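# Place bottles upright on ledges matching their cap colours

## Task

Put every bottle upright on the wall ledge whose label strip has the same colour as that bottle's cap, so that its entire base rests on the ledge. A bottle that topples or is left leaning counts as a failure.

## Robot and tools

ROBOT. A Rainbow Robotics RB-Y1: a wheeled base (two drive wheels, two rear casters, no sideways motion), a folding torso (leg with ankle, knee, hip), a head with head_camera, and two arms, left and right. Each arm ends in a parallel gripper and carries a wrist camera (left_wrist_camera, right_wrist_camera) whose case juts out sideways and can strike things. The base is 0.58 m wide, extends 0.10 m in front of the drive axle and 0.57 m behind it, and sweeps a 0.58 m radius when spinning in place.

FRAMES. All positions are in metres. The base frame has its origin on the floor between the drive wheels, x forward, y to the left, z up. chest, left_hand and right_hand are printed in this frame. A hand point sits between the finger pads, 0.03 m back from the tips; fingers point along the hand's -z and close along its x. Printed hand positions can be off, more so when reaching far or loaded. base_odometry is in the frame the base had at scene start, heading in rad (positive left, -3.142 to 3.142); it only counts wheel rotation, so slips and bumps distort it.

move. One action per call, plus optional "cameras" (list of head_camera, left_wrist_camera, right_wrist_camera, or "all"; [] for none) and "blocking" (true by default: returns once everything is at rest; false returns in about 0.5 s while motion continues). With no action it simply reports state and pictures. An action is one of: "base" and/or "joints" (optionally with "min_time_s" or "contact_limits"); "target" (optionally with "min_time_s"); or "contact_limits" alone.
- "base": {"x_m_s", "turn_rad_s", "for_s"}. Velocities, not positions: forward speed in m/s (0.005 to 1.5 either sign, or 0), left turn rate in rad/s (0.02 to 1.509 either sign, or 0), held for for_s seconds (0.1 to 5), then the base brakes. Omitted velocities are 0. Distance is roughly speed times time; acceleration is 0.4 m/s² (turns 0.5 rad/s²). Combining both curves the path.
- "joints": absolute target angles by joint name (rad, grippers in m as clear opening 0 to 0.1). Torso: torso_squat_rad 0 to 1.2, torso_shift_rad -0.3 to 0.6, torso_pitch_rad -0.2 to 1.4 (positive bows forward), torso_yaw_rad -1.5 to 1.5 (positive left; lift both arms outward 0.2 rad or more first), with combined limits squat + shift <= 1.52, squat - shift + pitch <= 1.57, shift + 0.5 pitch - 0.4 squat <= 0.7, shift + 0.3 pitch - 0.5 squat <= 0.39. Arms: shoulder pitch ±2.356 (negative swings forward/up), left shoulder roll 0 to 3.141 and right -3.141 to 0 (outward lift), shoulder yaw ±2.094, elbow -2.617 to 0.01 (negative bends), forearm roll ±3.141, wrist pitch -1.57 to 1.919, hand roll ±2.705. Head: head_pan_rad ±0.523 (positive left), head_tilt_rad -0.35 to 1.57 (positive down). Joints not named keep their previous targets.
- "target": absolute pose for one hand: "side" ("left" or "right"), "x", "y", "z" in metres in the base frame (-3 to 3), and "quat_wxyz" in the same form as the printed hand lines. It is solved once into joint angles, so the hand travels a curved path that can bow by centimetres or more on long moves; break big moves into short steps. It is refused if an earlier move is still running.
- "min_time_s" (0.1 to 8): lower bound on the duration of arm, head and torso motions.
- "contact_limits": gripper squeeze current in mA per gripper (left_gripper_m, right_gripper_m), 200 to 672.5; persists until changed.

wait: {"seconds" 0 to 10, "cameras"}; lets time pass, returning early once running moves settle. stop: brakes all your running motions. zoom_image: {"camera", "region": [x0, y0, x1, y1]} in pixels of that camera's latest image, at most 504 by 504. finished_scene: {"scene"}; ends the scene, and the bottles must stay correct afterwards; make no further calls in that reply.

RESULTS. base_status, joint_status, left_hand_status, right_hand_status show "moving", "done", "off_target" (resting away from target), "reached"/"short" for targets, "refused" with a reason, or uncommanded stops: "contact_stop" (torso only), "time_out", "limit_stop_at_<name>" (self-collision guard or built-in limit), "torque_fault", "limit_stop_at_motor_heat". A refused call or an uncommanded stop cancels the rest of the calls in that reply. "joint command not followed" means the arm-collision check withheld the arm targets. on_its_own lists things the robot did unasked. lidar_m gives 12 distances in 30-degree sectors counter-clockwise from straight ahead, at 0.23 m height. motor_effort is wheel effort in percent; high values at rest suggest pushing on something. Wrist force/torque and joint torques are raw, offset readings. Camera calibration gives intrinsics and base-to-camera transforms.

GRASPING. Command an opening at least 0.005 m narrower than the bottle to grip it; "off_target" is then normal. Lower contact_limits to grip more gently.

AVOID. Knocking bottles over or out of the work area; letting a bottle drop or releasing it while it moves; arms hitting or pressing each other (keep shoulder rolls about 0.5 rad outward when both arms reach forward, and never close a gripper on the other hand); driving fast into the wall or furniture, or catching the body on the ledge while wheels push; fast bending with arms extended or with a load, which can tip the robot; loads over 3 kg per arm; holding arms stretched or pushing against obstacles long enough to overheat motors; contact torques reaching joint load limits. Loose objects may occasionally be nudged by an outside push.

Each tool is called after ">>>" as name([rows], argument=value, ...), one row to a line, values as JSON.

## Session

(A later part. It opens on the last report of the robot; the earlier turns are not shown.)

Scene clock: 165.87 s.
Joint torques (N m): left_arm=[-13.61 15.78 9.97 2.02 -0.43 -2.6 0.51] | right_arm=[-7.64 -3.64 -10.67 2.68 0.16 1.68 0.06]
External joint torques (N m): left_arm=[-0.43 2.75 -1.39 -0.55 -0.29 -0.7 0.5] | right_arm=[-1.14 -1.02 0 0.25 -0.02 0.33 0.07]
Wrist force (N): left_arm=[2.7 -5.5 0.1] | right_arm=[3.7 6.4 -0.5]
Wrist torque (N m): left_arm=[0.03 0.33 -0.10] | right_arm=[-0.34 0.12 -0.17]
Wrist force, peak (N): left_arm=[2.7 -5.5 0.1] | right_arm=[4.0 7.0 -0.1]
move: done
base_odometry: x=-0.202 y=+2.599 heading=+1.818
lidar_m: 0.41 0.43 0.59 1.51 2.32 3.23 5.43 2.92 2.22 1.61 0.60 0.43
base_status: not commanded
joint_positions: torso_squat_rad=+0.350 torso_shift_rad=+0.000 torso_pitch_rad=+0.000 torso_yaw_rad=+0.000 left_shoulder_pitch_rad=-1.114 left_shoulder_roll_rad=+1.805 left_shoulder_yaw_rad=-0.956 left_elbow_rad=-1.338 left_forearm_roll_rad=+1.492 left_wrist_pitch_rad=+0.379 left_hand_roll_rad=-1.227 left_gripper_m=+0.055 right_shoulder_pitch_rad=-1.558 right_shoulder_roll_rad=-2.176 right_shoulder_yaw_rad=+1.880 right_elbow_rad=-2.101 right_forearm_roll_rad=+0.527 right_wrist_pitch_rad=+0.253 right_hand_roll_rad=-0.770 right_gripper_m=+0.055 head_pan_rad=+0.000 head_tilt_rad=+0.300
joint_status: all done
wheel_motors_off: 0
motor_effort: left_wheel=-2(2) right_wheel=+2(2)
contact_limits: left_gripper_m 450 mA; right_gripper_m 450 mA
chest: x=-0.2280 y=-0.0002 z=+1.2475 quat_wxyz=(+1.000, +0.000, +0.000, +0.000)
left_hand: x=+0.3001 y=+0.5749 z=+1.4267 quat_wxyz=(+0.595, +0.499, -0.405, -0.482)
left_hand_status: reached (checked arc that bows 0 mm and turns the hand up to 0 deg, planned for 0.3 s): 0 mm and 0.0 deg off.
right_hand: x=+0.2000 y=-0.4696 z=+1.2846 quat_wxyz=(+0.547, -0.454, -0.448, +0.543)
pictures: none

>>> move(target={"side": "left", "x": 0.30, "y": 0.575, "z": 1.424, "quat_wxyz": [0.5953, 0.4995, -0.4045, -0.4821]}, min_time_s=0.3)

>>> move(target={"side": "left", "x": 0.30, "y": 0.575, "z": 1.4215, "quat_wxyz": [0.5953, 0.4995, -0.4045, -0.4821]}, min_time_s=0.3)

Scene clock: 166.73 s.
Joint torques (N m): left_arm=[-13.43 15.51 10.06 1.94 -0.52 -2.56 0.55] | right_arm=[-7.78 -3.87 -10.26 2.7 0.28 1.66 0.16]
External joint torques (N m): left_arm=[-0.27 2.4 -1.33 -0.68 -0.39 -0.67 0.54] | right_arm=[-1.27 -1.26 0.4 0.28 0.09 0.31 0.16]
Wrist force (N): left_arm=[2.4 -5.3 -0.2] | right_arm=[3.5 6.0 -0.4]
Wrist torque (N m): left_arm=[0.00 0.28 -0.10] | right_arm=[-0.26 0.06 -0.16]
Wrist force, peak (N): left_arm=[2.8 -5.3 -0.1] | right_arm=[4.0 6.6 -1.4]
move: done
base_odometry: x=-0.202 y=+2.599 heading=+1.818
lidar_m: 0.41 0.43 0.59 1.52 2.32 3.23 5.43 2.91 2.22 1.60 0.58 0.43
base_status: not commanded
joint_positions: torso_squat_rad=+0.350 torso_shift_rad=+0.000 torso_pitch_rad=+0.000 torso_yaw_rad=+0.000 left_shoulder_pitch_rad=-1.108 left_shoulder_roll_rad=+1.807 left_shoulder_yaw_rad=-0.960 left_elbow_rad=-1.344 left_forearm_roll_rad=+1.484 left_wrist_pitch_rad=+0.370 left_hand_roll_rad=-1.216 left_gripper_m=+0.055 right_shoulder_pitch_rad=-1.558 right_shoulder_roll_rad=-2.176 right_shoulder_yaw_rad=+1.880 right_elbow_rad=-2.101 right_forearm_roll_rad=+0.527 right_wrist_pitch_rad=+0.253 right_hand_roll_rad=-0.770 right_gripper_m=+0.055 head_pan_rad=+0.000 head_tilt_rad=+0.300
joint_status: all done
wheel_motors_off: 0
motor_effort: left_wheel=-1(2) right_wheel=+2(2)
contact_limits: left_gripper_m 450 mA; right_gripper_m 450 mA
chest: x=-0.2280 y=-0.0002 z=+1.2475 quat_wxyz=(+1.000, +0.000, +0.000, +0.000)
left_hand: x=+0.3001 y=+0.5749 z=+1.4242 quat_wxyz=(+0.595, +0.499, -0.405, -0.482)
left_hand_status: reached (checked arc that bows 0 mm and turns the hand up to 0 deg, planned for 0.3 s): 0 mm and 0.0 deg off.
right_hand: x=+0.2000 y=-0.4696 z=+1.2846 quat_wxyz=(+0.547, -0.454, -0.448, +0.543)
pictures: none

Scene clock: 167.37 s.
Joint torques (N m): left_arm=[-12.56 15.13 9.45 1.72 -0.43 -1.84 0.59] | right_arm=[-7.76 -3.46 -10.57 2.69 0.16 1.51 0.23]
External joint torques (N m): left_arm=[0.58 1.94 -1.96 -0.94 -0.29 0.09 0.57] | right_arm=[-1.26 -0.85 0.1 0.26 -0.03 0.16 0.24]
Wrist force (N): left_arm=[2.7 -2.9 0.7] | right_arm=[3.9 6.3 -0.7]
Wrist torque (N m): left_arm=[0.08 0.27 -0.08] | right_arm=[-0.30 0.14 -0.11]
Wrist force, peak (N): left_arm=[2.6 -5.2 -0.2] | right_arm=[2.9 7.2 -0.7]
move: done
base_odometry: x=-0.202 y=+2.599 heading=+1.818
lidar_m: 0.41 0.43 0.59 1.52 2.32 3.23 5.43 2.92 2.22 1.60 0.59 0.43
base_status: not commanded
joint_positions: torso_squat_rad=+0.350 torso_shift_rad=+0.000 torso_pitch_rad=+0.000 torso_yaw_rad=+0.000 left_shoulder_pitch_rad=-1.103 left_shoulder_roll_rad=+1.809 left_shoulder_yaw_rad=-0.964 left_elbow_rad=-1.349 left_forearm_roll_rad=+1.477 left_wrist_pitch_rad=+0.361 left_hand_roll_rad=-1.204 left_gripper_m=+0.055 right_shoulder_pitch_rad=-1.558 right_shoulder_roll_rad=-2.176 right_shoulder_yaw_rad=+1.880 right_elbow_rad=-2.101 right_forearm_roll_rad=+0.527 right_wrist_pitch_rad=+0.253 right_hand_roll_rad=-0.770 right_gripper_m=+0.055 head_pan_rad=+0.000 head_tilt_rad=+0.300
joint_status: all done
wheel_motors_off: 0
motor_effort: left_wheel=-1(2) right_wheel=+1(3)
contact_limits: left_gripper_m 450 mA; right_gripper_m 450 mA
chest: x=-0.2280 y=-0.0002 z=+1.2475 quat_wxyz=(+1.000, +0.000, +0.000, +0.000)
left_hand: x=+0.3000 y=+0.5749 z=+1.4220 quat_wxyz=(+0.595, +0.500, -0.405, -0.482)
left_hand_status: reached (checked arc that bows 0 mm and turns the hand up to 0 deg, planned for 0.3 s): 1 mm and 0.1 deg off.
right_hand: x=+0.2000 y=-0.4696 z=+1.2846 quat_wxyz=(+0.547, -0.454, -0.448, +0.543)
pictures: none

>>> move(joints={"left_gripper_m": 0.1})

>>> move(target={"side": "left", "x": 0.255, "y": 0.5655, "z": 1.430, "quat_wxyz": [0.5953, 0.4995, -0.4045, -0.4821]}, min_time_s=0.5)

>>> move(target={"side": "left", "x": 0.195, "y": 0.55, "z": 1.442, "quat_wxyz": [0.5953, 0.4995, -0.4045, -0.4821]}, min_time_s=0.5, cameras=["left_wrist_camera"])

>>> move(target={"side": "right", "x": 0.235, "y": -0.47, "z": 1.36, "quat_wxyz": [0.5417, -0.4545, -0.4545, 0.5417]}, min_time_s=0.6)

>>> move(target={"side": "right", "x": 0.27, "y": -0.44, "z": 1.447, "quat_wxyz": [0.5417, -0.4545, -0.4545, 0.5417]}, min_time_s=0.7, cameras=["right_wrist_camera", "head_camera"])

Scene clock: 169.20 s.
Joint torques (N m): left_arm=[-12.42 14.97 9.31 1.89 -0.43 -1.84 0.49] | right_arm=[-7.06 -4.2 -10.26 2.57 0.2 1.63 0.16]
External joint torques (N m): left_arm=[0.73 1.79 -2.1 -0.78 -0.29 0.05 0.47] | right_arm=[-0.56 -1.59 0.4 0.14 0.02 0.28 0.16]
Wrist force (N): left_arm=[2.7 -3.8 0.2] | right_arm=[3.6 5.5 -0.7]
Wrist torque (N m): left_arm=[0.03 0.32 -0.09] | right_arm=[-0.20 0.12 -0.16]
Wrist force, peak (N): left_arm=[2.5 -4.1 0.3] | right_arm=[3.9 6.7 -0.7]
move: done
base_odometry: x=-0.202 y=+2.599 heading=+1.818
lidar_m: 0.41 0.43 0.60 1.52 2.32 3.24 5.43 2.92 2.21 1.61 0.59 0.43
base_status: not commanded
joint_positions: torso_squat_rad=+0.350 torso_shift_rad=+0.000 torso_pitch_rad=+0.000 torso_yaw_rad=+0.000 left_shoulder_pitch_rad=-1.103 left_shoulder_roll_rad=+1.809 left_shoulder_yaw_rad=-0.964 left_elbow_rad=-1.349 left_forearm_roll_rad=+1.477 left_wrist_pitch_rad=+0.361 left_hand_roll_rad=-1.204 left_gripper_m=+0.100 right_shoulder_pitch_rad=-1.558 right_shoulder_roll_rad=-2.176 right_shoulder_yaw_rad=+1.880 right_elbow_rad=-2.101 right_forearm_roll_rad=+0.527 right_wrist_pitch_rad=+0.253 right_hand_roll_rad=-0.770 right_gripper_m=+0.055 head_pan_rad=+0.000 head_tilt_rad=+0.300
joint_status: all done
wheel_motors_off: 0
motor_effort: left_wheel=-2(2) right_wheel=+1(2)
contact_limits: left_gripper_m 450 mA; right_gripper_m 450 mA
chest: x=-0.2280 y=-0.0002 z=+1.2475 quat_wxyz=(+1.000, +0.000, +0.000, +0.000)
left_hand: x=+0.3000 y=+0.5749 z=+1.4220 quat_wxyz=(+0.595, +0.500, -0.405, -0.482)
right_hand: x=+0.2000 y=-0.4696 z=+1.2846 quat_wxyz=(+0.547, -0.454, -0.448, +0.543)
pictures: none

Scene clock: 170.07 s.
Joint torques (N m): left_arm=[-9.9 12.77 9.79 3.47 -0.22 -1.86 0.21] | right_arm=[-7.74 -3.93 -10.07 2.45 0.19 1.51 0.17]
External joint torques (N m): left_arm=[0.35 0.09 -1.75 -0.56 -0.07 -0.06 0.19] | right_arm=[-1.23 -1.32 0.6 0.02 0 0.16 0.18]
Wrist force (N): left_arm=[2.3 -3.8 0.1] | right_arm=[3.2 6.3 -1.1]
Wrist torque (N m): left_arm=[0.03 0.28 -0.10] | right_arm=[-0.30 0.11 -0.14]
Wrist force, peak (N): left_arm=[2.6 -4.7 0.1] | right_arm=[3.4 6.8 -0.7]
move: done
base_odometry: x=-0.202 y=+2.599 heading=+1.818
lidar_m: 0.41 0.42 0.59 1.52 2.32 3.24 5.43 2.93 2.22 1.60 0.59 0.43
base_status: not commanded
joint_positions: torso_squat_rad=+0.350 torso_shift_rad=+0.000 torso_pitch_rad=+0.000 torso_yaw_rad=+0.000 left_shoulder_pitch_rad=-1.058 left_shoulder_roll_rad=+2.007 left_shoulder_yaw_rad=-0.994 left_elbow_rad=-1.554 left_forearm_roll_rad=+1.491 left_wrist_pitch_rad=+0.308 left_hand_roll_rad=-1.092 left_gripper_m=+0.100 right_shoulder_pitch_rad=-1.558 right_shoulder_roll_rad=-2.176 right_shoulder_yaw_rad=+1.880 right_elbow_rad=-2.101 right_forearm_roll_rad=+0.527 right_wrist_pitch_rad=+0.253 right_hand_roll_rad=-0.770 right_gripper_m=+0.055 head_pan_rad=+0.000 head_tilt_rad=+0.300
joint_status: all done
wheel_motors_off: 0
motor_effort: left_wheel=-1(2) right_wheel=+2(2)
contact_limits: left_gripper_m 450 mA; right_gripper_m 450 mA
chest: x=-0.2280 y=-0.0003 z=+1.2475 quat_wxyz=(+1.000, +0.000, +0.000, +0.000)
left_hand: x=+0.2556 y=+0.5653 z=+1.4302 quat_wxyz=(+0.595, +0.496, -0.405, -0.485)
left_hand_status: reached (checked arc that bows 3 mm and turns the hand up to 1 deg, planned for 0.5 s): 1 mm and 0.5 deg off.
right_hand: x=+0.2001 y=-0.4696 z=+1.2846 quat_wxyz=(+0.547, -0.454, -0.448, +0.543)
pictures: none

Scene clock: 171.00 s.
Joint torques (N m): left_arm=[-5.83 10.87 9.05 5.16 -0.22 -1.61 0.18] | right_arm=[-7.59 -3.64 -10.06 2.62 0.2 1.52 0.28]
External joint torques (N m): left_arm=[0.58 -0.06 -1.88 -0.26 -0.1 0.06 0.16] | right_arm=[-1.09 -1.03 0.61 0.19 0.01 0.17 0.28]
Wrist force (N): left_arm=[2.3 -3.7 0.1] | right_arm=[3.2 6.2 -0.8]
Wrist torque (N m): left_arm=[0.02 0.27 -0.09] | right_arm=[-0.30 0.04 -0.19]
Wrist force, peak (N): left_arm=[3.0 -4.1 -0.6] | right_arm=[3.8 7.0 -0.9]
move: done
base_odometry: x=-0.202 y=+2.599 heading=+1.818
lidar_m: 0.41 0.43 0.59 1.52 2.32 3.24 5.43 2.92 2.22 1.60 0.59 0.43
base_status: not commanded
joint_positions: torso_squat_rad=+0.350 torso_shift_rad=+0.000 torso_pitch_rad=+0.000 torso_yaw_rad=+0.000 left_shoulder_pitch_rad=-1.049 left_shoulder_roll_rad=+2.268 left_shoulder_yaw_rad=-1.054 left_elbow_rad=-1.795 left_forearm_roll_rad=+1.502 left_wrist_pitch_rad=+0.224 left_hand_roll_rad=-0.971 left_gripper_m=+0.100 right_shoulder_pitch_rad=-1.558 right_shoulder_roll_rad=-2.176 right_shoulder_yaw_rad=+1.880 right_elbow_rad=-2.101 right_forearm_roll_rad=+0.527 right_wrist_pitch_rad=+0.253 right_hand_roll_rad=-0.770 right_gripper_m=+0.055 head_pan_rad=+0.000 head_tilt_rad=+0.300
joint_status: all done
wheel_motors_off: 0
motor_effort: left_wheel=-1(2) right_wheel=+1(2)
contact_limits: left_gripper_m 450 mA; right_gripper_m 450 mA
chest: x=-0.2280 y=-0.0003 z=+1.2475 quat_wxyz=(+1.000, +0.000, +0.000, +0.000)
left_hand: x=+0.1949 y=+0.5500 z=+1.4426 quat_wxyz=(+0.595, +0.499, -0.405, -0.483)
left_hand_status: reached (checked arc that bows 5 mm and turns the hand up to 1 deg, planned for 0.6 s): 1 mm and 0.1 deg off.
right_hand: x=+0.2000 y=-0.4696 z=+1.2846 quat_wxyz=(+0.547, -0.454, -0.448, +0.543)
left_wrist_camera: T_world_to_cam=[[0.16993, -0.98545, 0.00143, 0.50575], [-0.60491, -0.10546, -0.78928, 1.3417], [0.77795, 0.13326, -0.61403, 0.73511]] pos_world=[0.15378, 0.54193, 1.50963]

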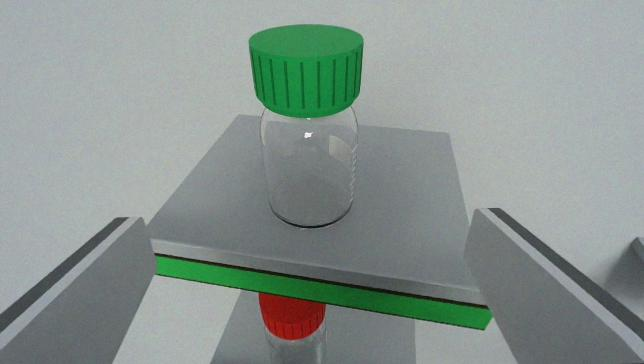

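Scene clock: 172.33 s.
Joint torques (N m): left_arm=[-5.82 11.22 9.21 5.2 -0.2 -1.72 0.25] | right_arm=[-8.31 -12.53 -10.7 4.57 0.21 0.89 -0.27]
External joint torques (N m): left_arm=[0.6 0.28 -1.73 -0.22 -0.08 -0.05 0.24] | right_arm=[-0.07 -1.43 0.11 0.33 0.13 -0.01 -0.26]
Wrist force (N): left_arm=[2.2 -3.6 0.1] | right_arm=[3.4 5.6 -0.1]
Wrist torque (N m): left_arm=[0.01 0.26 -0.11] | right_arm=[-0.18 0.11 -0.32]
Wrist force, peak (N): left_arm=[2.7 -4.1 0.1] | right_arm=[3.2 7.4 -1.2]
move: done
base_odometry: x=-0.202 y=+2.599 heading=+1.818
lidar_m: 0.41 0.43 0.59 1.52 2.32 3.24 5.43 2.92 2.22 1.60 0.59 0.43
base_status: not commanded
joint_positions: torso_squat_rad=+0.350 torso_shift_rad=+0.000 torso_pitch_rad=+0.000 torso_yaw_rad=+0.000 left_shoulder_pitch_rad=-1.049 left_shoulder_roll_rad=+2.268 left_shoulder_yaw_rad=-1.055 left_elbow_rad=-1.795 left_forearm_roll_rad=+1.502 left_wrist_pitch_rad=+0.224 left_hand_roll_rad=-0.971 left_gripper_m=+0.100 right_shoulder_pitch_rad=-1.049 right_shoulder_roll_rad=-2.123 right_shoulder_yaw_rad=+1.202 right_elbow_rad=-1.945 right_forearm_roll_rad=+0.069 right_wrist_pitch_rad=+0.124 right_hand_roll_rad=-0.485 right_gripper_m=+0.055 head_pan_rad=+0.000 head_tilt_rad=+0.300
joint_status: all done
wheel_motors_off: 0
motor_effort: left_wheel=-1(2) right_wheel=+0(1)
contact_limits: left_gripper_m 450 mA; right_gripper_m 450 mA
chest: x=-0.2280 y=-0.0002 z=+1.2475 quat_wxyz=(+1.000, +0.000, +0.000, +0.000)
left_hand: x=+0.1949 y=+0.5500 z=+1.4424 quat_wxyz=(+0.595, +0.499, -0.405, -0.483)
right_hand: x=+0.2350 y=-0.4699 z=+1.3598 quat_wxyz=(+0.539, -0.455, -0.458, +0.541)
right_hand_status: reached (checked arc that bows 14 mm and turns the hand up to 3 deg, planned for 1.0 s): 0 mm and 0.5 deg off.
pictures: none

Scene clock: 173.90 s.
Joint torques (N m): left_arm=[-6.43 11.2 9.69 5.47 -0.11 -1.68 0.14] | right_arm=[-10.57 -17.43 -8.55 6.98 0.28 -0.17 -0.24]
External joint torques (N m): left_arm=[0 0.26 -1.24 0.05 0.01 -0.01 0.13] | right_arm=[-0.21 -2.48 0.61 -0.02 0.22 -0.06 -0.24]
Wrist force (N): left_arm=[2.3 -3.7 0.1] | right_arm=[2.9 5.4 -0.3]
Wrist torque (N m): left_arm=[0.01 0.28 -0.10] | right_arm=[-0.13 0.09 -0.22]
Wrist force, peak (N): left_arm=[2.5 -4.3 0.1] | right_arm=[5.1 6.8 -0.6]
move: done
base_odometry: x=-0.202 y=+2.599 heading=+1.818
lidar_m: 0.41 0.43 0.59 1.52 2.32 3.24 5.42 2.92 2.21 1.60 0.59 0.43
base_status: not commanded
joint_positions: torso_squat_rad=+0.350 torso_shift_rad=+0.000 torso_pitch_rad=+0.000 torso_yaw_rad=+0.000 left_shoulder_pitch_rad=-1.049 left_shoulder_roll_rad=+2.268 left_shoulder_yaw_rad=-1.055 left_elbow_rad=-1.795 left_forearm_roll_rad=+1.502 left_wrist_pitch_rad=+0.224 left_hand_roll_rad=-0.971 left_gripper_m=+0.100 right_shoulder_pitch_rad=-0.161 right_shoulder_roll_rad=-2.304 right_shoulder_yaw_rad=+0.243 right_elbow_rad=-1.781 right_forearm_roll_rad=-0.768 right_wrist_pitch_rad=+0.052 right_hand_roll_rad=+0.049 right_gripper_m=+0.055 head_pan_rad=+0.000 head_tilt_rad=+0.300
joint_status: all done
wheel_motors_off: 0
motor_effort: left_wheel=-1(2) right_wheel=+0(1)
contact_limits: left_gripper_m 450 mA; right_gripper_m 450 mA
chest: x=-0.2280 y=-0.0002 z=+1.2475 quat_wxyz=(+1.000, +0.000, +0.000, +0.000)
left_hand: x=+0.1950 y=+0.5500 z=+1.4424 quat_wxyz=(+0.595, +0.499, -0.405, -0.483)
right_hand: x=+0.2701 y=-0.4399 z=+1.4471 quat_wxyz=(+0.541, -0.456, -0.455, +0.541)
right_hand_status: reached (checked arc that bows 35 mm and turns the hand up to 4 deg, planned for 1.1 s): 0 mm and 0.2 deg off.
pictures: head_camera, right_wrist_camera
head_camera: T_world_to_cam=[[-0.02915, -0.99933, 0.02235, -0.03396], [-0.26043, -0.01399, -0.96539, 1.4023], [0.96505, -0.03396, -0.25985, 0.51798]] pos_world=[-0.13566, 0.00327, 1.48912]
right_wrist_camera: T_world_to_cam=[[-0.00897, -0.99852, 0.05373, -0.51934], [-0.63747, -0.03569, -0.76965, 1.29728], [0.77042, -0.04116, -0.63621, 0.76663]] pos_world=[0.23169, -0.44072, 1.51408]

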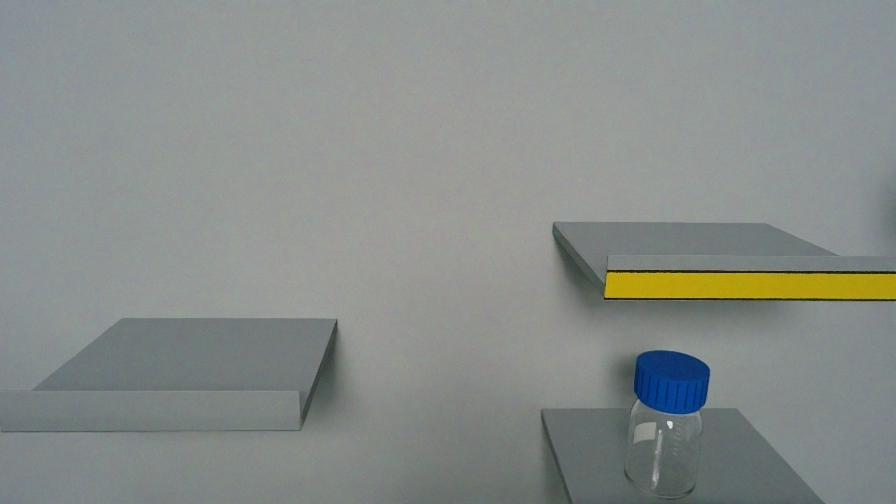

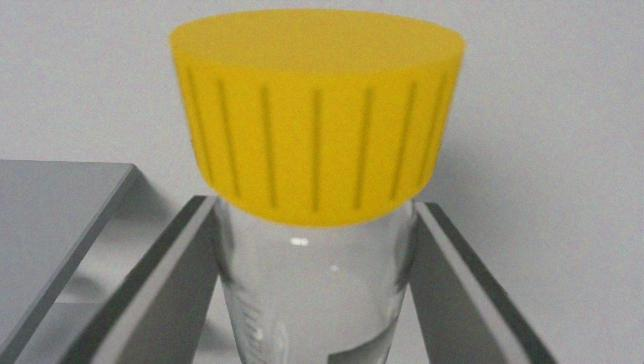

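>>> move(joints={"right_shoulder_pitch_rad": -1.373, "right_shoulder_roll_rad": -1.802, "right_shoulder_yaw_rad": 1.121, "right_elbow_rad": -1.936, "right_forearm_roll_rad": -0.799, "right_wrist_pitch_rad": 0.589, "right_hand_roll_rad": 0.394}, min_time_s=1.0)

>>> move(target={"side": "right", "x": 0.288, "y": -0.372, "z": 1.448, "quat_wxyz": [0.5417, -0.4545, -0.4545, 0.5417]}, min_time_s=0.5)

>>> move(target={"side": "right", "x": 0.288, "y": -0.295, "z": 1.448, "quat_wxyz": [0.5417, -0.4545, -0.4545, 0.5417]}, min_time_s=0.5)

>>> move(target={"side": "right", "x": 0.288, "y": -0.218, "z": 1.445, "quat_wxyz": [0.5417, -0.4545, -0.4545, 0.5417]}, min_time_s=0.5, cameras=["right_wrist_camera", "head_camera"])

Scene clock: 178.83 s.
Joint torques (N m): left_arm=[-6.35 11.89 9.99 5.3 -0.13 -1.76 0.08] | right_arm=[-14.81 -9.66 -10.59 3.87 1.17 -0.9 -0.15]
External joint torques (N m): left_arm=[0.07 0.95 -0.94 -0.12 -0.01 -0.09 0.07] | right_arm=[-2.07 -2.32 0.6 0.29 0.13 -0.14 -0.14]
Wrist force (N): left_arm=[2.4 -3.8 -0.1] | right_arm=[3.6 5.9 0.2]
Wrist torque (N m): left_arm=[0.04 0.29 -0.11] | right_arm=[-0.24 0.13 -0.29]
Wrist force, peak (N): left_arm=[2.7 -4.0 -0.2] | right_arm=[5.1 8.0 -1.1]
move: done
base_odometry: x=-0.202 y=+2.599 heading=+1.818
lidar_m: 0.41 0.43 0.60 1.52 2.31 3.23 5.42 2.93 2.22 1.60 0.59 0.43
base_status: not commanded
joint_positions: torso_squat_rad=+0.350 torso_shift_rad=+0.000 torso_pitch_rad=+0.000 torso_yaw_rad=+0.000 left_shoulder_pitch_rad=-1.049 left_shoulder_roll_rad=+2.268 left_shoulder_yaw_rad=-1.055 left_elbow_rad=-1.795 left_forearm_roll_rad=+1.502 left_wrist_pitch_rad=+0.224 left_hand_roll_rad=-0.971 left_gripper_m=+0.100 right_shoulder_pitch_rad=-1.373 right_shoulder_roll_rad=-1.802 right_shoulder_yaw_rad=+1.121 right_elbow_rad=-1.936 right_forearm_roll_rad=-0.799 right_wrist_pitch_rad=+0.589 right_hand_roll_rad=+0.394 right_gripper_m=+0.055 head_pan_rad=+0.000 head_tilt_rad=+0.300
joint_status: all done
wheel_motors_off: 0
motor_effort: left_wheel=-2(2) right_wheel=+0(2)
contact_limits: left_gripper_m 450 mA; right_gripper_m 450 mA
chest: x=-0.2280 y=-0.0002 z=+1.2475 quat_wxyz=(+1.000, +0.000, +0.000, +0.000)
left_hand: x=+0.1950 y=+0.5500 z=+1.4423 quat_wxyz=(+0.595, +0.499, -0.405, -0.483)
right_hand: x=+0.2947 y=-0.3702 z=+1.4125 quat_wxyz=(+0.542, -0.457, -0.456, +0.539)
pictures: none

Scene clock: 179.70 s.
Joint torques (N m): left_arm=[-6.24 11.59 9.93 5.04 -0.2 -1.88 0.34] | right_arm=[-13.69 -8.41 -10.7 3.69 1.41 -1.18 -0.23]
External joint torques (N m): left_arm=[0.18 0.65 -1 -0.38 -0.07 -0.21 0.33] | right_arm=[-1.25 -2.19 0.2 -0.03 0.38 -0.09 -0.22]
Wrist force (N): left_arm=[2.7 -4.0 0.0] | right_arm=[3.8 5.2 -0.5]
Wrist torque (N m): left_arm=[0.07 0.32 -0.09] | right_arm=[-0.08 0.15 -0.26]
Wrist force, peak (N): left_arm=[2.7 -4.1 0.2] | right_arm=[4.1 8.0 -1.2]
move: done
base_odometry: x=-0.202 y=+2.599 heading=+1.818
lidar_m: 0.41 0.43 0.60 1.52 2.32 3.24 5.43 2.92 2.22 1.60 0.59 0.43
base_status: not commanded
joint_positions: torso_squat_rad=+0.350 torso_shift_rad=+0.000 torso_pitch_rad=+0.000 torso_yaw_rad=+0.000 left_shoulder_pitch_rad=-1.049 left_shoulder_roll_rad=+2.268 left_shoulder_yaw_rad=-1.055 left_elbow_rad=-1.795 left_forearm_roll_rad=+1.502 left_wrist_pitch_rad=+0.224 left_hand_roll_rad=-0.971 left_gripper_m=+0.100 right_shoulder_pitch_rad=-1.450 right_shoulder_roll_rad=-1.809 right_shoulder_yaw_rad=+1.086 right_elbow_rad=-1.887 right_forearm_roll_rad=-1.003 right_wrist_pitch_rad=+0.636 right_hand_roll_rad=+0.583 right_gripper_m=+0.055 head_pan_rad=+0.000 head_tilt_rad=+0.300
joint_status: all done
wheel_motors_off: 0
motor_effort: left_wheel=-1(2) right_wheel=+0(2)
contact_limits: left_gripper_m 450 mA; right_gripper_m 450 mA
chest: x=-0.2280 y=-0.0002 z=+1.2475 quat_wxyz=(+1.000, +0.000, +0.000, +0.000)
left_hand: x=+0.1950 y=+0.5500 z=+1.4424 quat_wxyz=(+0.595, +0.499, -0.405, -0.483)
right_hand: x=+0.2879 y=-0.3716 z=+1.4476 quat_wxyz=(+0.541, -0.455, -0.455, +0.541)
right_hand_status: reached (checked arc that bows 2 mm and turns the hand up to 1 deg, planned for 0.5 s): 1 mm and 0.2 deg off.
pictures: none

Scene clock: 180.87 s.
Joint torques (N m): left_arm=[-6.26 11.38 9.52 5.04 -0.09 -1.61 0.23] | right_arm=[-14.18 -7.61 -10.26 4.09 1.57 -1.01 0.23]
External joint torques (N m): left_arm=[0.16 0.44 -1.41 -0.38 0.03 0.07 0.22] | right_arm=[-0.3 -2.01 0.21 0.28 0.11 -0.25 0.24]
Wrist force (N): left_arm=[2.5 -4.1 0.1] | right_arm=[3.3 5.6 -0.6]
Wrist torque (N m): left_arm=[0.07 0.32 -0.10] | right_arm=[-0.19 0.14 -0.13]
Wrist force, peak (N): left_arm=[2.8 -4.0 0.1] | right_arm=[4.3 6.7 -1.3]
move: done
base_odometry: x=-0.202 y=+2.599 heading=+1.818
lidar_m: 0.41 0.43 0.59 1.52 2.32 3.23 5.43 2.92 2.22 1.60 0.58 0.43
base_status: not commanded
joint_positions: torso_squat_rad=+0.350 torso_shift_rad=+0.000 torso_pitch_rad=+0.000 torso_yaw_rad=+0.000 left_shoulder_pitch_rad=-1.049 left_shoulder_roll_rad=+2.268 left_shoulder_yaw_rad=-1.055 left_elbow_rad=-1.795 left_forearm_roll_rad=+1.502 left_wrist_pitch_rad=+0.224 left_hand_roll_rad=-0.971 left_gripper_m=+0.100 right_shoulder_pitch_rad=-1.522 right_shoulder_roll_rad=-1.648 right_shoulder_yaw_rad=+1.042 right_elbow_rad=-2.005 right_forearm_roll_rad=-0.850 right_wrist_pitch_rad=+0.903 right_hand_roll_rad=+0.396 right_gripper_m=+0.055 head_pan_rad=+0.000 head_tilt_rad=+0.300
joint_status: all done
wheel_motors_off: 0
motor_effort: left_wheel=-1(2) right_wheel=+1(2)
contact_limits: left_gripper_m 450 mA; right_gripper_m 450 mA
chest: x=-0.2280 y=-0.0002 z=+1.2475 quat_wxyz=(+1.000, +0.000, +0.000, +0.000)
left_hand: x=+0.1950 y=+0.5500 z=+1.4423 quat_wxyz=(+0.595, +0.499, -0.405, -0.483)
right_hand: x=+0.2881 y=-0.2949 z=+1.4477 quat_wxyz=(+0.542, -0.454, -0.454, +0.542)
right_hand_status: reached (checked arc that bows 8 mm and turns the hand up to 2 deg, planned for 0.5 s): 0 mm and 0.0 deg off.
pictures: none

Scene clock: 181.73 s.
Joint torques (N m): left_arm=[-6.15 11.51 9.42 5.35 -0.15 -1.82 0.16] | right_arm=[-16.94 -7.95 -9.7 3.89 1.83 -0.72 0.13]
External joint torques (N m): left_arm=[0.27 0.56 -1.51 -0.06 -0.02 -0.14 0.15] | right_arm=[-1.23 -2.49 0.47 0.18 0.07 -0.18 0.14]
Wrist force (N): left_arm=[2.4 -3.9 0.2] | right_arm=[2.6 6.3 -0.6]
Wrist torque (N m): left_arm=[0.04 0.29 -0.10] | right_arm=[-0.21 0.02 -0.08]
Wrist force, peak (N): left_arm=[2.6 -4.2 0.3] | right_arm=[4.3 7.7 -0.9]
move: done
base_odometry: x=-0.202 y=+2.599 heading=+1.818
lidar_m: 0.41 0.43 0.59 1.52 2.31 3.23 5.43 2.92 2.22 1.60 0.59 0.43
base_status: not commanded
joint_positions: torso_squat_rad=+0.350 torso_shift_rad=+0.000 torso_pitch_rad=+0.000 torso_yaw_rad=+0.000 left_shoulder_pitch_rad=-1.049 left_shoulder_roll_rad=+2.268 left_shoulder_yaw_rad=-1.055 left_elbow_rad=-1.795 left_forearm_roll_rad=+1.502 left_wrist_pitch_rad=+0.224 left_hand_roll_rad=-0.971 left_gripper_m=+0.100 right_shoulder_pitch_rad=-1.606 right_shoulder_roll_rad=-1.425 right_shoulder_yaw_rad=+1.037 right_elbow_rad=-2.052 right_forearm_roll_rad=-0.747 right_wrist_pitch_rad=+1.161 right_hand_roll_rad=+0.275 right_gripper_m=+0.055 head_pan_rad=+0.000 head_tilt_rad=+0.300
joint_status: all done
wheel_motors_off: 0
motor_effort: left_wheel=-1(2) right_wheel=+1(2)
contact_limits: left_gripper_m 450 mA; right_gripper_m 450 mA
chest: x=-0.2279 y=-0.0002 z=+1.2475 quat_wxyz=(+1.000, +0.000, +0.000, +0.000)
left_hand: x=+0.1950 y=+0.5501 z=+1.4422 quat_wxyz=(+0.595, +0.499, -0.405, -0.483)
right_hand: x=+0.2881 y=-0.2178 z=+1.4446 quat_wxyz=(+0.542, -0.454, -0.454, +0.542)
right_hand_status: reached (checked arc that bows 6 mm and turns the hand up to 1 deg, planned for 0.5 s): 0 mm and 0.0 deg off.
pictures: head_camera, right_wrist_camera
head_camera: T_world_to_cam=[[-0.02912, -0.99932, 0.02245, -0.03401], [-0.26053, -0.01409, -0.96536, 1.40228], [0.96503, -0.03396, -0.25994, 0.51802]] pos_world=[-0.13556, 0.00337, 1.48912]
right_wrist_camera: T_world_to_cam=[[-0.00738, -0.99852, 0.0539, -0.29803], [-0.64006, -0.03669, -0.76744, 1.31219], [0.76828, -0.04017, -0.63885, 0.76495]] pos_world=[0.24999, -0.21872, 1.51178]

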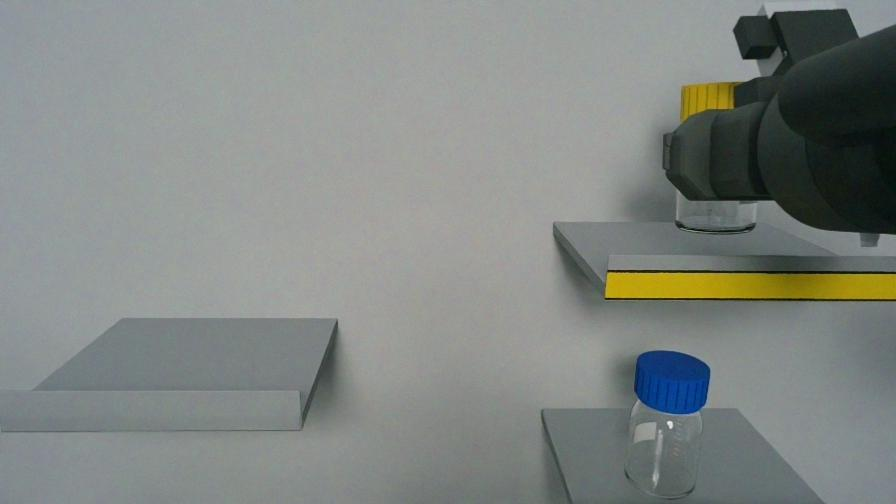

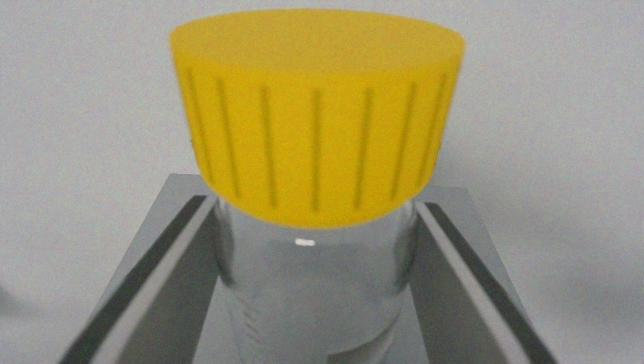

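>>> move(target={"side": "right", "x": 0.288, "y": -0.216, "z": 1.430, "quat_wxyz": [0.5417, -0.4545, -0.4545, 0.5417]}, min_time_s=0.5)

>>> move(target={"side": "right", "x": 0.288, "y": -0.216, "z": 1.4275, "quat_wxyz": [0.5417, -0.4545, -0.4545, 0.5417]}, min_time_s=0.3)

>>> move(target={"side": "right", "x": 0.288, "y": -0.216, "z": 1.425, "quat_wxyz": [0.5417, -0.4545, -0.4545, 0.5417]}, min_time_s=0.3, cameras=["head_camera"])

Scene clock: 183.17 s.
Joint torques (N m): left_arm=[-5.76 11.75 9.89 5.28 -0.15 -1.85 0.16] | right_arm=[-14.91 -6.59 -8.17 3.1 2.08 -0.78 -0.16]
External joint torques (N m): left_arm=[0.66 0.81 -1.04 -0.14 -0.03 -0.18 0.15] | right_arm=[0.82 -0.91 2.1 -0.5 0.31 -0.31 -0.15]
Wrist force (N): left_arm=[2.3 -4.0 0.2] | right_arm=[2.8 5.5 -0.5]
Wrist torque (N m): left_arm=[0.05 0.27 -0.11] | right_arm=[-0.13 0.01 -0.09]
Wrist force, peak (N): left_arm=[2.5 -4.1 0.0] | right_arm=[3.5 6.8 -0.9]
move: done
base_odometry: x=-0.202 y=+2.599 heading=+1.818
lidar_m: 0.41 0.43 0.59 1.52 2.31 3.24 5.43 2.92 2.22 1.60 0.59 0.43
base_status: not commanded
joint_positions: torso_squat_rad=+0.350 torso_shift_rad=+0.000 torso_pitch_rad=+0.000 torso_yaw_rad=+0.000 left_shoulder_pitch_rad=-1.049 left_shoulder_roll_rad=+2.268 left_shoulder_yaw_rad=-1.055 left_elbow_rad=-1.795 left_forearm_roll_rad=+1.502 left_wrist_pitch_rad=+0.224 left_hand_roll_rad=-0.971 left_gripper_m=+0.100 right_shoulder_pitch_rad=-1.578 right_shoulder_roll_rad=-1.425 right_shoulder_yaw_rad=+1.049 right_elbow_rad=-2.084 right_forearm_roll_rad=-0.705 right_wrist_pitch_rad=+1.161 right_hand_roll_rad=+0.235 right_gripper_m=+0.055 head_pan_rad=+0.000 head_tilt_rad=+0.300
joint_status: all done
wheel_motors_off: 0
motor_effort: left_wheel=-1(2) right_wheel=+1(2)
contact_limits: left_gripper_m 450 mA; right_gripper_m 450 mA
chest: x=-0.2279 y=-0.0002 z=+1.2475 quat_wxyz=(+1.000, +0.000, +0.000, +0.000)
left_hand: x=+0.1950 y=+0.5501 z=+1.4422 quat_wxyz=(+0.595, +0.499, -0.405, -0.483)
right_hand: x=+0.2878 y=-0.2158 z=+1.4303 quat_wxyz=(+0.542, -0.453, -0.454, +0.543)
right_hand_status: reached (checked arc that bows 1 mm and turns the hand up to 0 deg, planned for 0.5 s): 0 mm and 0.2 deg off.
pictures: none

Scene clock: 183.80 s.
Joint torques (N m): left_arm=[-5.91 11.43 10.04 5.24 -0.12 -1.77 0.18] | right_arm=[-14.78 -6.95 -7.95 3.09 2.16 -0.74 -0.09]
External joint torques (N m): left_arm=[0.51 0.49 -0.89 -0.18 0 -0.1 0.16] | right_arm=[0.95 -1.23 2.34 -0.48 0.39 -0.29 -0.08]
Wrist force (N): left_arm=[2.6 -3.9 0.2] | right_arm=[3.6 6.2 -0.8]
Wrist torque (N m): left_arm=[0.05 0.33 -0.10] | right_arm=[-0.22 0.11 -0.10]
Wrist force, peak (N): left_arm=[2.5 -3.9 0.1] | right_arm=[4.1 6.2 -0.2]
move: done
base_odometry: x=-0.202 y=+2.599 heading=+1.818
lidar_m: 0.41 0.43 0.59 1.52 2.32 3.24 5.43 2.92 2.22 1.60 0.59 0.43
base_status: not commanded
joint_positions: torso_squat_rad=+0.350 torso_shift_rad=+0.000 torso_pitch_rad=+0.000 torso_yaw_rad=+0.000 left_shoulder_pitch_rad=-1.049 left_shoulder_roll_rad=+2.268 left_shoulder_yaw_rad=-1.055 left_elbow_rad=-1.795 left_forearm_roll_rad=+1.502 left_wrist_pitch_rad=+0.224 left_hand_roll_rad=-0.971 left_gripper_m=+0.100 right_shoulder_pitch_rad=-1.571 right_shoulder_roll_rad=-1.425 right_shoulder_yaw_rad=+1.052 right_elbow_rad=-2.090 right_forearm_roll_rad=-0.693 right_wrist_pitch_rad=+1.161 right_hand_roll_rad=+0.226 right_gripper_m=+0.055 head_pan_rad=+0.000 head_tilt_rad=+0.300
joint_status: all done
wheel_motors_off: 0
motor_effort: left_wheel=-2(2) right_wheel=+1(2)
contact_limits: left_gripper_m 450 mA; right_gripper_m 450 mA
chest: x=-0.2279 y=-0.0002 z=+1.2475 quat_wxyz=(+1.000, +0.000, +0.000, +0.000)
left_hand: x=+0.1950 y=+0.5501 z=+1.4422 quat_wxyz=(+0.595, +0.499, -0.405, -0.483)
right_hand: x=+0.2880 y=-0.2160 z=+1.4277 quat_wxyz=(+0.542, -0.454, -0.455, +0.542)
right_hand_status: reached (checked arc that bows 0 mm and turns the hand up to 0 deg, planned for 0.3 s): 0 mm and 0.0 deg off.
pictures: none

Scene clock: 184.43 s.
Joint torques (N m): left_arm=[-6.18 12.05 9.75 5.32 -0.1 -1.78 0.19] | right_arm=[-10.84 -5.62 -5.45 2.32 0.07 -0.55 -0.08]
External joint torques (N m): left_arm=[0.24 1.11 -1.18 -0.09 0.02 -0.11 0.18] | right_arm=[4.89 0.12 4.85 -1.24 -1.7 -0.11 -0.08]
Wrist force (N): left_arm=[2.5 -3.8 0.3] | right_arm=[2.3 -2.7 3.9]
Wrist torque (N m): left_arm=[0.04 0.29 -0.10] | right_arm=[-0.44 0.07 -0.08]
Wrist force, peak (N): left_arm=[2.7 -3.9 0.3] | right_arm=[4.2 5.9 -0.8]
move: done
base_odometry: x=-0.202 y=+2.599 heading=+1.818
lidar_m: 0.41 0.43 0.59 1.52 2.32 3.24 5.43 2.92 2.22 1.60 0.59 0.43
base_status: not commanded
joint_positions: torso_squat_rad=+0.350 torso_shift_rad=+0.000 torso_pitch_rad=+0.000 torso_yaw_rad=+0.000 left_shoulder_pitch_rad=-1.049 left_shoulder_roll_rad=+2.268 left_shoulder_yaw_rad=-1.055 left_elbow_rad=-1.795 left_forearm_roll_rad=+1.502 left_wrist_pitch_rad=+0.224 left_hand_roll_rad=-0.971 left_gripper_m=+0.100 right_shoulder_pitch_rad=-1.567 right_shoulder_roll_rad=-1.426 right_shoulder_yaw_rad=+1.054 right_elbow_rad=-2.095 right_forearm_roll_rad=-0.684 right_wrist_pitch_rad=+1.161 right_hand_roll_rad=+0.219 right_gripper_m=+0.055 head_pan_rad=+0.000 head_tilt_rad=+0.300
joint_status: all done
wheel_motors_off: 0
motor_effort: left_wheel=-2(2) right_wheel=+0(2)
contact_limits: left_gripper_m 450 mA; right_gripper_m 450 mA
chest: x=-0.2281 y=-0.0002 z=+1.2475 quat_wxyz=(+1.000, +0.000, +0.000, +0.000)
left_hand: x=+0.1949 y=+0.5501 z=+1.4423 quat_wxyz=(+0.595, +0.499, -0.405, -0.483)
right_hand: x=+0.2877 y=-0.2159 z=+1.4263 quat_wxyz=(+0.541, -0.455, -0.455, +0.541)
right_hand_status: reached (checked arc that bows 0 mm and turns the hand up to 0 deg, planned for 0.3 s): 1 mm and 0.1 deg off.
head_camera: T_world_to_cam=[[-0.02913, -0.99932, 0.02244, -0.034], [-0.26034, -0.01409, -0.96541, 1.40232], [0.96508, -0.03396, -0.25976, 0.51794]] pos_world=[-0.13576, 0.00337, 1.48912]

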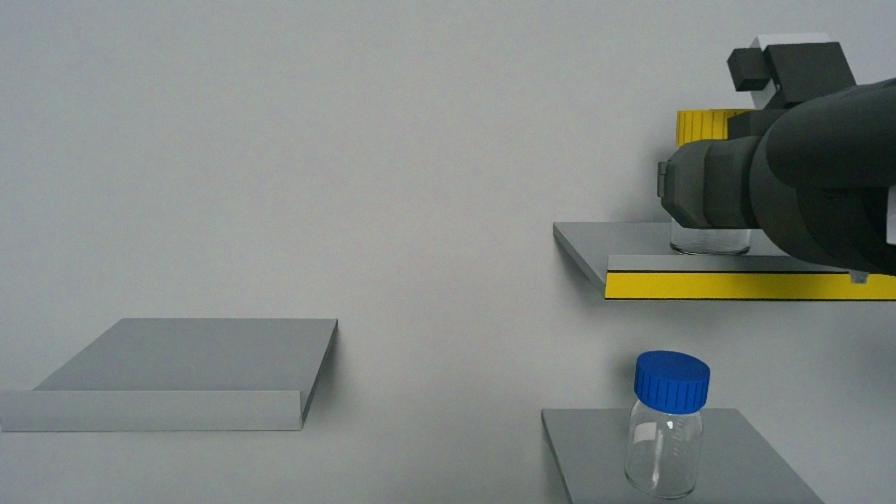

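>>> move(joints={"right_gripper_m": 0.1}, cameras=["right_wrist_camera"])

>>> move(target={"side": "right", "x": 0.24, "y": -0.218, "z": 1.434, "quat_wxyz": [0.5417, -0.4545, -0.4545, 0.5417]}, min_time_s=0.5)

>>> move(target={"side": "right", "x": 0.20, "y": -0.26, "z": 1.445, "quat_wxyz": [0.5417, -0.4545, -0.4545, 0.5417]}, min_time_s=0.5, cameras=["right_wrist_camera", "head_camera", "left_wrist_camera"])

Scene clock: 186.03 s.
Joint torques (N m): left_arm=[-6.28 11.6 10.04 5.27 -0.24 -1.77 0.34] | right_arm=[-14.12 -6.37 -7.75 2.9 1.44 -0.51 -0.18]
External joint torques (N m): left_arm=[0.14 0.67 -0.89 -0.15 -0.11 -0.1 0.32] | right_arm=[1.61 -0.61 2.55 -0.65 -0.33 -0.07 -0.17]
Wrist force (N): left_arm=[2.4 -3.8 0.5] | right_arm=[3.6 3.9 -0.3]
Wrist torque (N m): left_arm=[0.03 0.30 -0.10] | right_arm=[-0.21 0.14 -0.09]
Wrist force, peak (N): left_arm=[2.5 -4.1 -0.1] | right_arm=[3.9 4.9 -0.7]
move: done
base_odometry: x=-0.202 y=+2.599 heading=+1.818
lidar_m: 0.40 0.42 0.60 1.51 2.32 3.24 5.43 2.92 2.22 1.61 0.59 0.44
base_status: not commanded
joint_positions: torso_squat_rad=+0.350 torso_shift_rad=+0.000 torso_pitch_rad=+0.000 torso_yaw_rad=+0.000 left_shoulder_pitch_rad=-1.049 left_shoulder_roll_rad=+2.268 left_shoulder_yaw_rad=-1.055 left_elbow_rad=-1.795 left_forearm_roll_rad=+1.502 left_wrist_pitch_rad=+0.224 left_hand_roll_rad=-0.971 left_gripper_m=+0.100 right_shoulder_pitch_rad=-1.566 right_shoulder_roll_rad=-1.425 right_shoulder_yaw_rad=+1.054 right_elbow_rad=-2.095 right_forearm_roll_rad=-0.684 right_wrist_pitch_rad=+1.161 right_hand_roll_rad=+0.219 right_gripper_m=+0.100 head_pan_rad=+0.000 head_tilt_rad=+0.300
joint_status: all done
wheel_motors_off: 0
motor_effort: left_wheel=-2(2) right_wheel=+2(2)
contact_limits: left_gripper_m 450 mA; right_gripper_m 450 mA
chest: x=-0.2280 y=-0.0002 z=+1.2475 quat_wxyz=(+1.000, +0.000, +0.000, +0.000)
left_hand: x=+0.1949 y=+0.5501 z=+1.4423 quat_wxyz=(+0.595, +0.499, -0.405, -0.483)
right_hand: x=+0.2878 y=-0.2160 z=+1.4255 quat_wxyz=(+0.542, -0.455, -0.455, +0.541)
right_wrist_camera: T_world_to_cam=[[-0.00771, -0.99854, 0.05344, -0.29444], [-0.63886, -0.0362, -0.76847, 1.2986], [0.76928, -0.04006, -0.63765, 0.75105]] pos_world=[0.24959, -0.21692, 1.49258]

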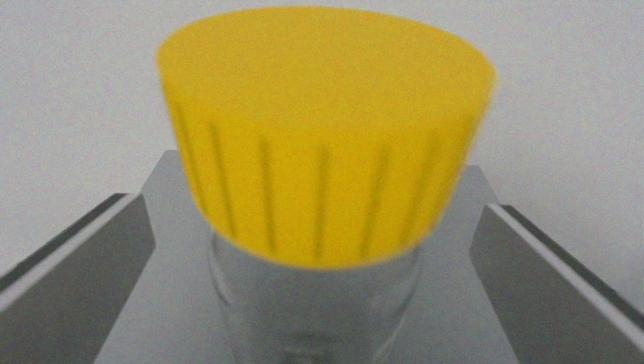

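Scene clock: 187.03 s.
Joint torques (N m): left_arm=[-6.49 11.83 9.72 5.69 -0.16 -1.79 0.12] | right_arm=[-13.69 -5.39 -8.95 4.02 1.81 -0.32 -0.03]
External joint torques (N m): left_arm=[-0.07 0.89 -1.22 0.27 -0.03 -0.11 0.11] | right_arm=[-0.36 -0.78 0.39 -0.42 -0.03 0.03 -0.02]
Wrist force (N): left_arm=[2.3 -3.8 0.0] | right_arm=[3.3 4.7 -0.4]
Wrist torque (N m): left_arm=[0.03 0.28 -0.11] | right_arm=[-0.27 0.11 -0.15]
Wrist force, peak (N): left_arm=[2.5 -4.2 -0.2] | right_arm=[3.9 5.3 -1.3]
move: done
base_odometry: x=-0.202 y=+2.599 heading=+1.818
lidar_m: 0.41 0.43 0.59 1.52 2.32 3.24 5.43 2.92 2.22 1.60 0.58 0.43
base_status: not commanded
joint_positions: torso_squat_rad=+0.350 torso_shift_rad=+0.000 torso_pitch_rad=+0.000 torso_yaw_rad=+0.000 left_shoulder_pitch_rad=-1.049 left_shoulder_roll_rad=+2.268 left_shoulder_yaw_rad=-1.055 left_elbow_rad=-1.796 left_forearm_roll_rad=+1.502 left_wrist_pitch_rad=+0.224 left_hand_roll_rad=-0.971 left_gripper_m=+0.100 right_shoulder_pitch_rad=-1.599 right_shoulder_roll_rad=-1.537 right_shoulder_yaw_rad=+1.010 right_elbow_rad=-2.266 right_forearm_roll_rad=-0.769 right_wrist_pitch_rad=+1.236 right_hand_roll_rad=+0.178 right_gripper_m=+0.100 head_pan_rad=+0.000 head_tilt_rad=+0.300
joint_status: all done
wheel_motors_off: 0
motor_effort: left_wheel=-2(2) right_wheel=+1(2)
contact_limits: left_gripper_m 450 mA; right_gripper_m 450 mA
chest: x=-0.2280 y=-0.0002 z=+1.2475 quat_wxyz=(+1.000, +0.000, +0.000, +0.000)
left_hand: x=+0.1950 y=+0.5500 z=+1.4423 quat_wxyz=(+0.595, +0.499, -0.405, -0.483)
right_hand: x=+0.2404 y=-0.2181 z=+1.4337 quat_wxyz=(+0.542, -0.455, -0.454, +0.542)
right_hand_status: reached (checked arc that bows 5 mm and turns the hand up to 1 deg, planned for 0.5 s): 0 mm and 0.0 deg off.
pictures: none

Scene clock: 187.97 s.
Joint torques (N m): left_arm=[-6.39 11.62 9.78 5.75 -0.12 -1.75 0.25] | right_arm=[-9.24 -3.5 -8.7 5.14 1.77 -0.28 -0.16]
External joint torques (N m): left_arm=[0.03 0.68 -1.16 0.33 0.01 -0.07 0.24] | right_arm=[0.55 -0.06 -0.21 -0.28 0.03 0.15 -0.15]
Wrist force (N): left_arm=[2.5 -3.9 0.3] | right_arm=[3.5 4.2 -0.6]
Wrist torque (N m): left_arm=[0.05 0.31 -0.10] | right_arm=[-0.17 0.13 -0.29]
Wrist force, peak (N): left_arm=[2.7 -3.8 0.3] | right_arm=[4.7 4.6 -0.5]
move: done
base_odometry: x=-0.202 y=+2.599 heading=+1.818
lidar_m: 0.41 0.43 0.59 1.52 2.32 3.24 5.43 2.92 2.22 1.60 0.59 0.43
base_status: not commanded
joint_positions: torso_squat_rad=+0.350 torso_shift_rad=+0.000 torso_pitch_rad=+0.000 torso_yaw_rad=+0.000 left_shoulder_pitch_rad=-1.049 left_shoulder_roll_rad=+2.268 left_shoulder_yaw_rad=-1.055 left_elbow_rad=-1.796 left_forearm_roll_rad=+1.502 left_wrist_pitch_rad=+0.224 left_hand_roll_rad=-0.971 left_gripper_m=+0.100 right_shoulder_pitch_rad=-1.583 right_shoulder_roll_rad=-1.796 right_shoulder_yaw_rad=+0.962 right_elbow_rad=-2.371 right_forearm_roll_rad=-0.906 right_wrist_pitch_rad=+1.112 right_hand_roll_rad=+0.216 right_gripper_m=+0.100 head_pan_rad=+0.000 head_tilt_rad=+0.300
joint_status: all done
wheel_motors_off: 0
motor_effort: left_wheel=-3(3) right_wheel=+1(1)
contact_limits: left_gripper_m 450 mA; right_gripper_m 450 mA
chest: x=-0.2280 y=-0.0002 z=+1.2475 quat_wxyz=(+1.000, +0.000, +0.000, +0.000)
left_hand: x=+0.1949 y=+0.5500 z=+1.4423 quat_wxyz=(+0.595, +0.499, -0.405, -0.483)
right_hand: x=+0.2000 y=-0.2596 z=+1.4453 quat_wxyz=(+0.543, -0.456, -0.454, +0.540)
right_hand_status: reached (checked arc that bows 8 mm and turns the hand up to 2 deg, planned for 0.6 s): 0 mm and 0.3 deg off.
pictures: head_camera, left_wrist_camera, right_wrist_camera
head_camera: T_world_to_cam=[[-0.02915, -0.99933, 0.02235, -0.03396], [-0.26043, -0.01399, -0.96539, 1.40228], [0.96505, -0.03396, -0.25985, 0.51807]] pos_world=[-0.13576, 0.00327, 1.48912]
left_wrist_camera: T_world_to_cam=[[0.16969, -0.9855, 0.00154, 0.50563], [-0.60528, -0.10545, -0.789, 1.34122], [0.77771, 0.13295, -0.6144, 0.73567]] pos_world=[0.15388, 0.54193, 1.50943]
right_wrist_camera: T_world_to_cam=[[-0.01262, -0.99848, 0.05366, -0.33904], [-0.63813, -0.03327, -0.76921, 1.25777], [0.76982, -0.04395, -0.63674, 0.82703]] pos_world=[0.16168, -0.26033, 1.51228]

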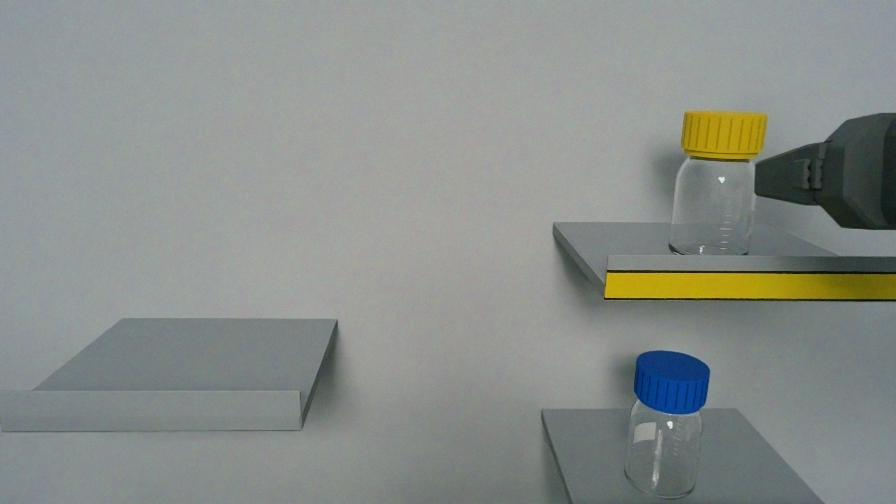

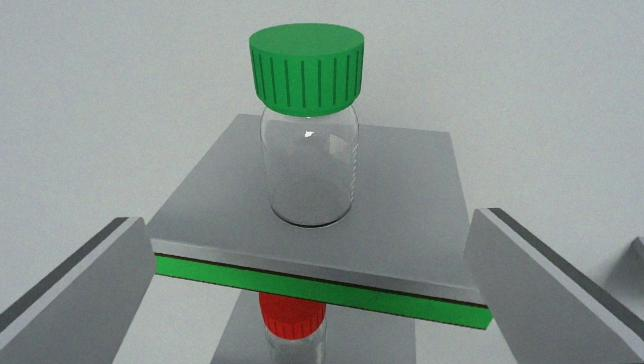

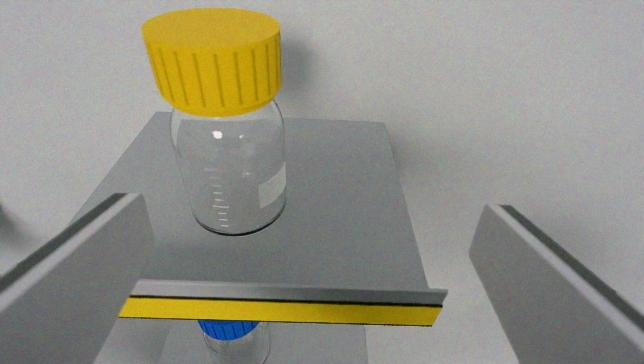

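>>> finished_scene(scene=2)

The scene is finished: the task was done.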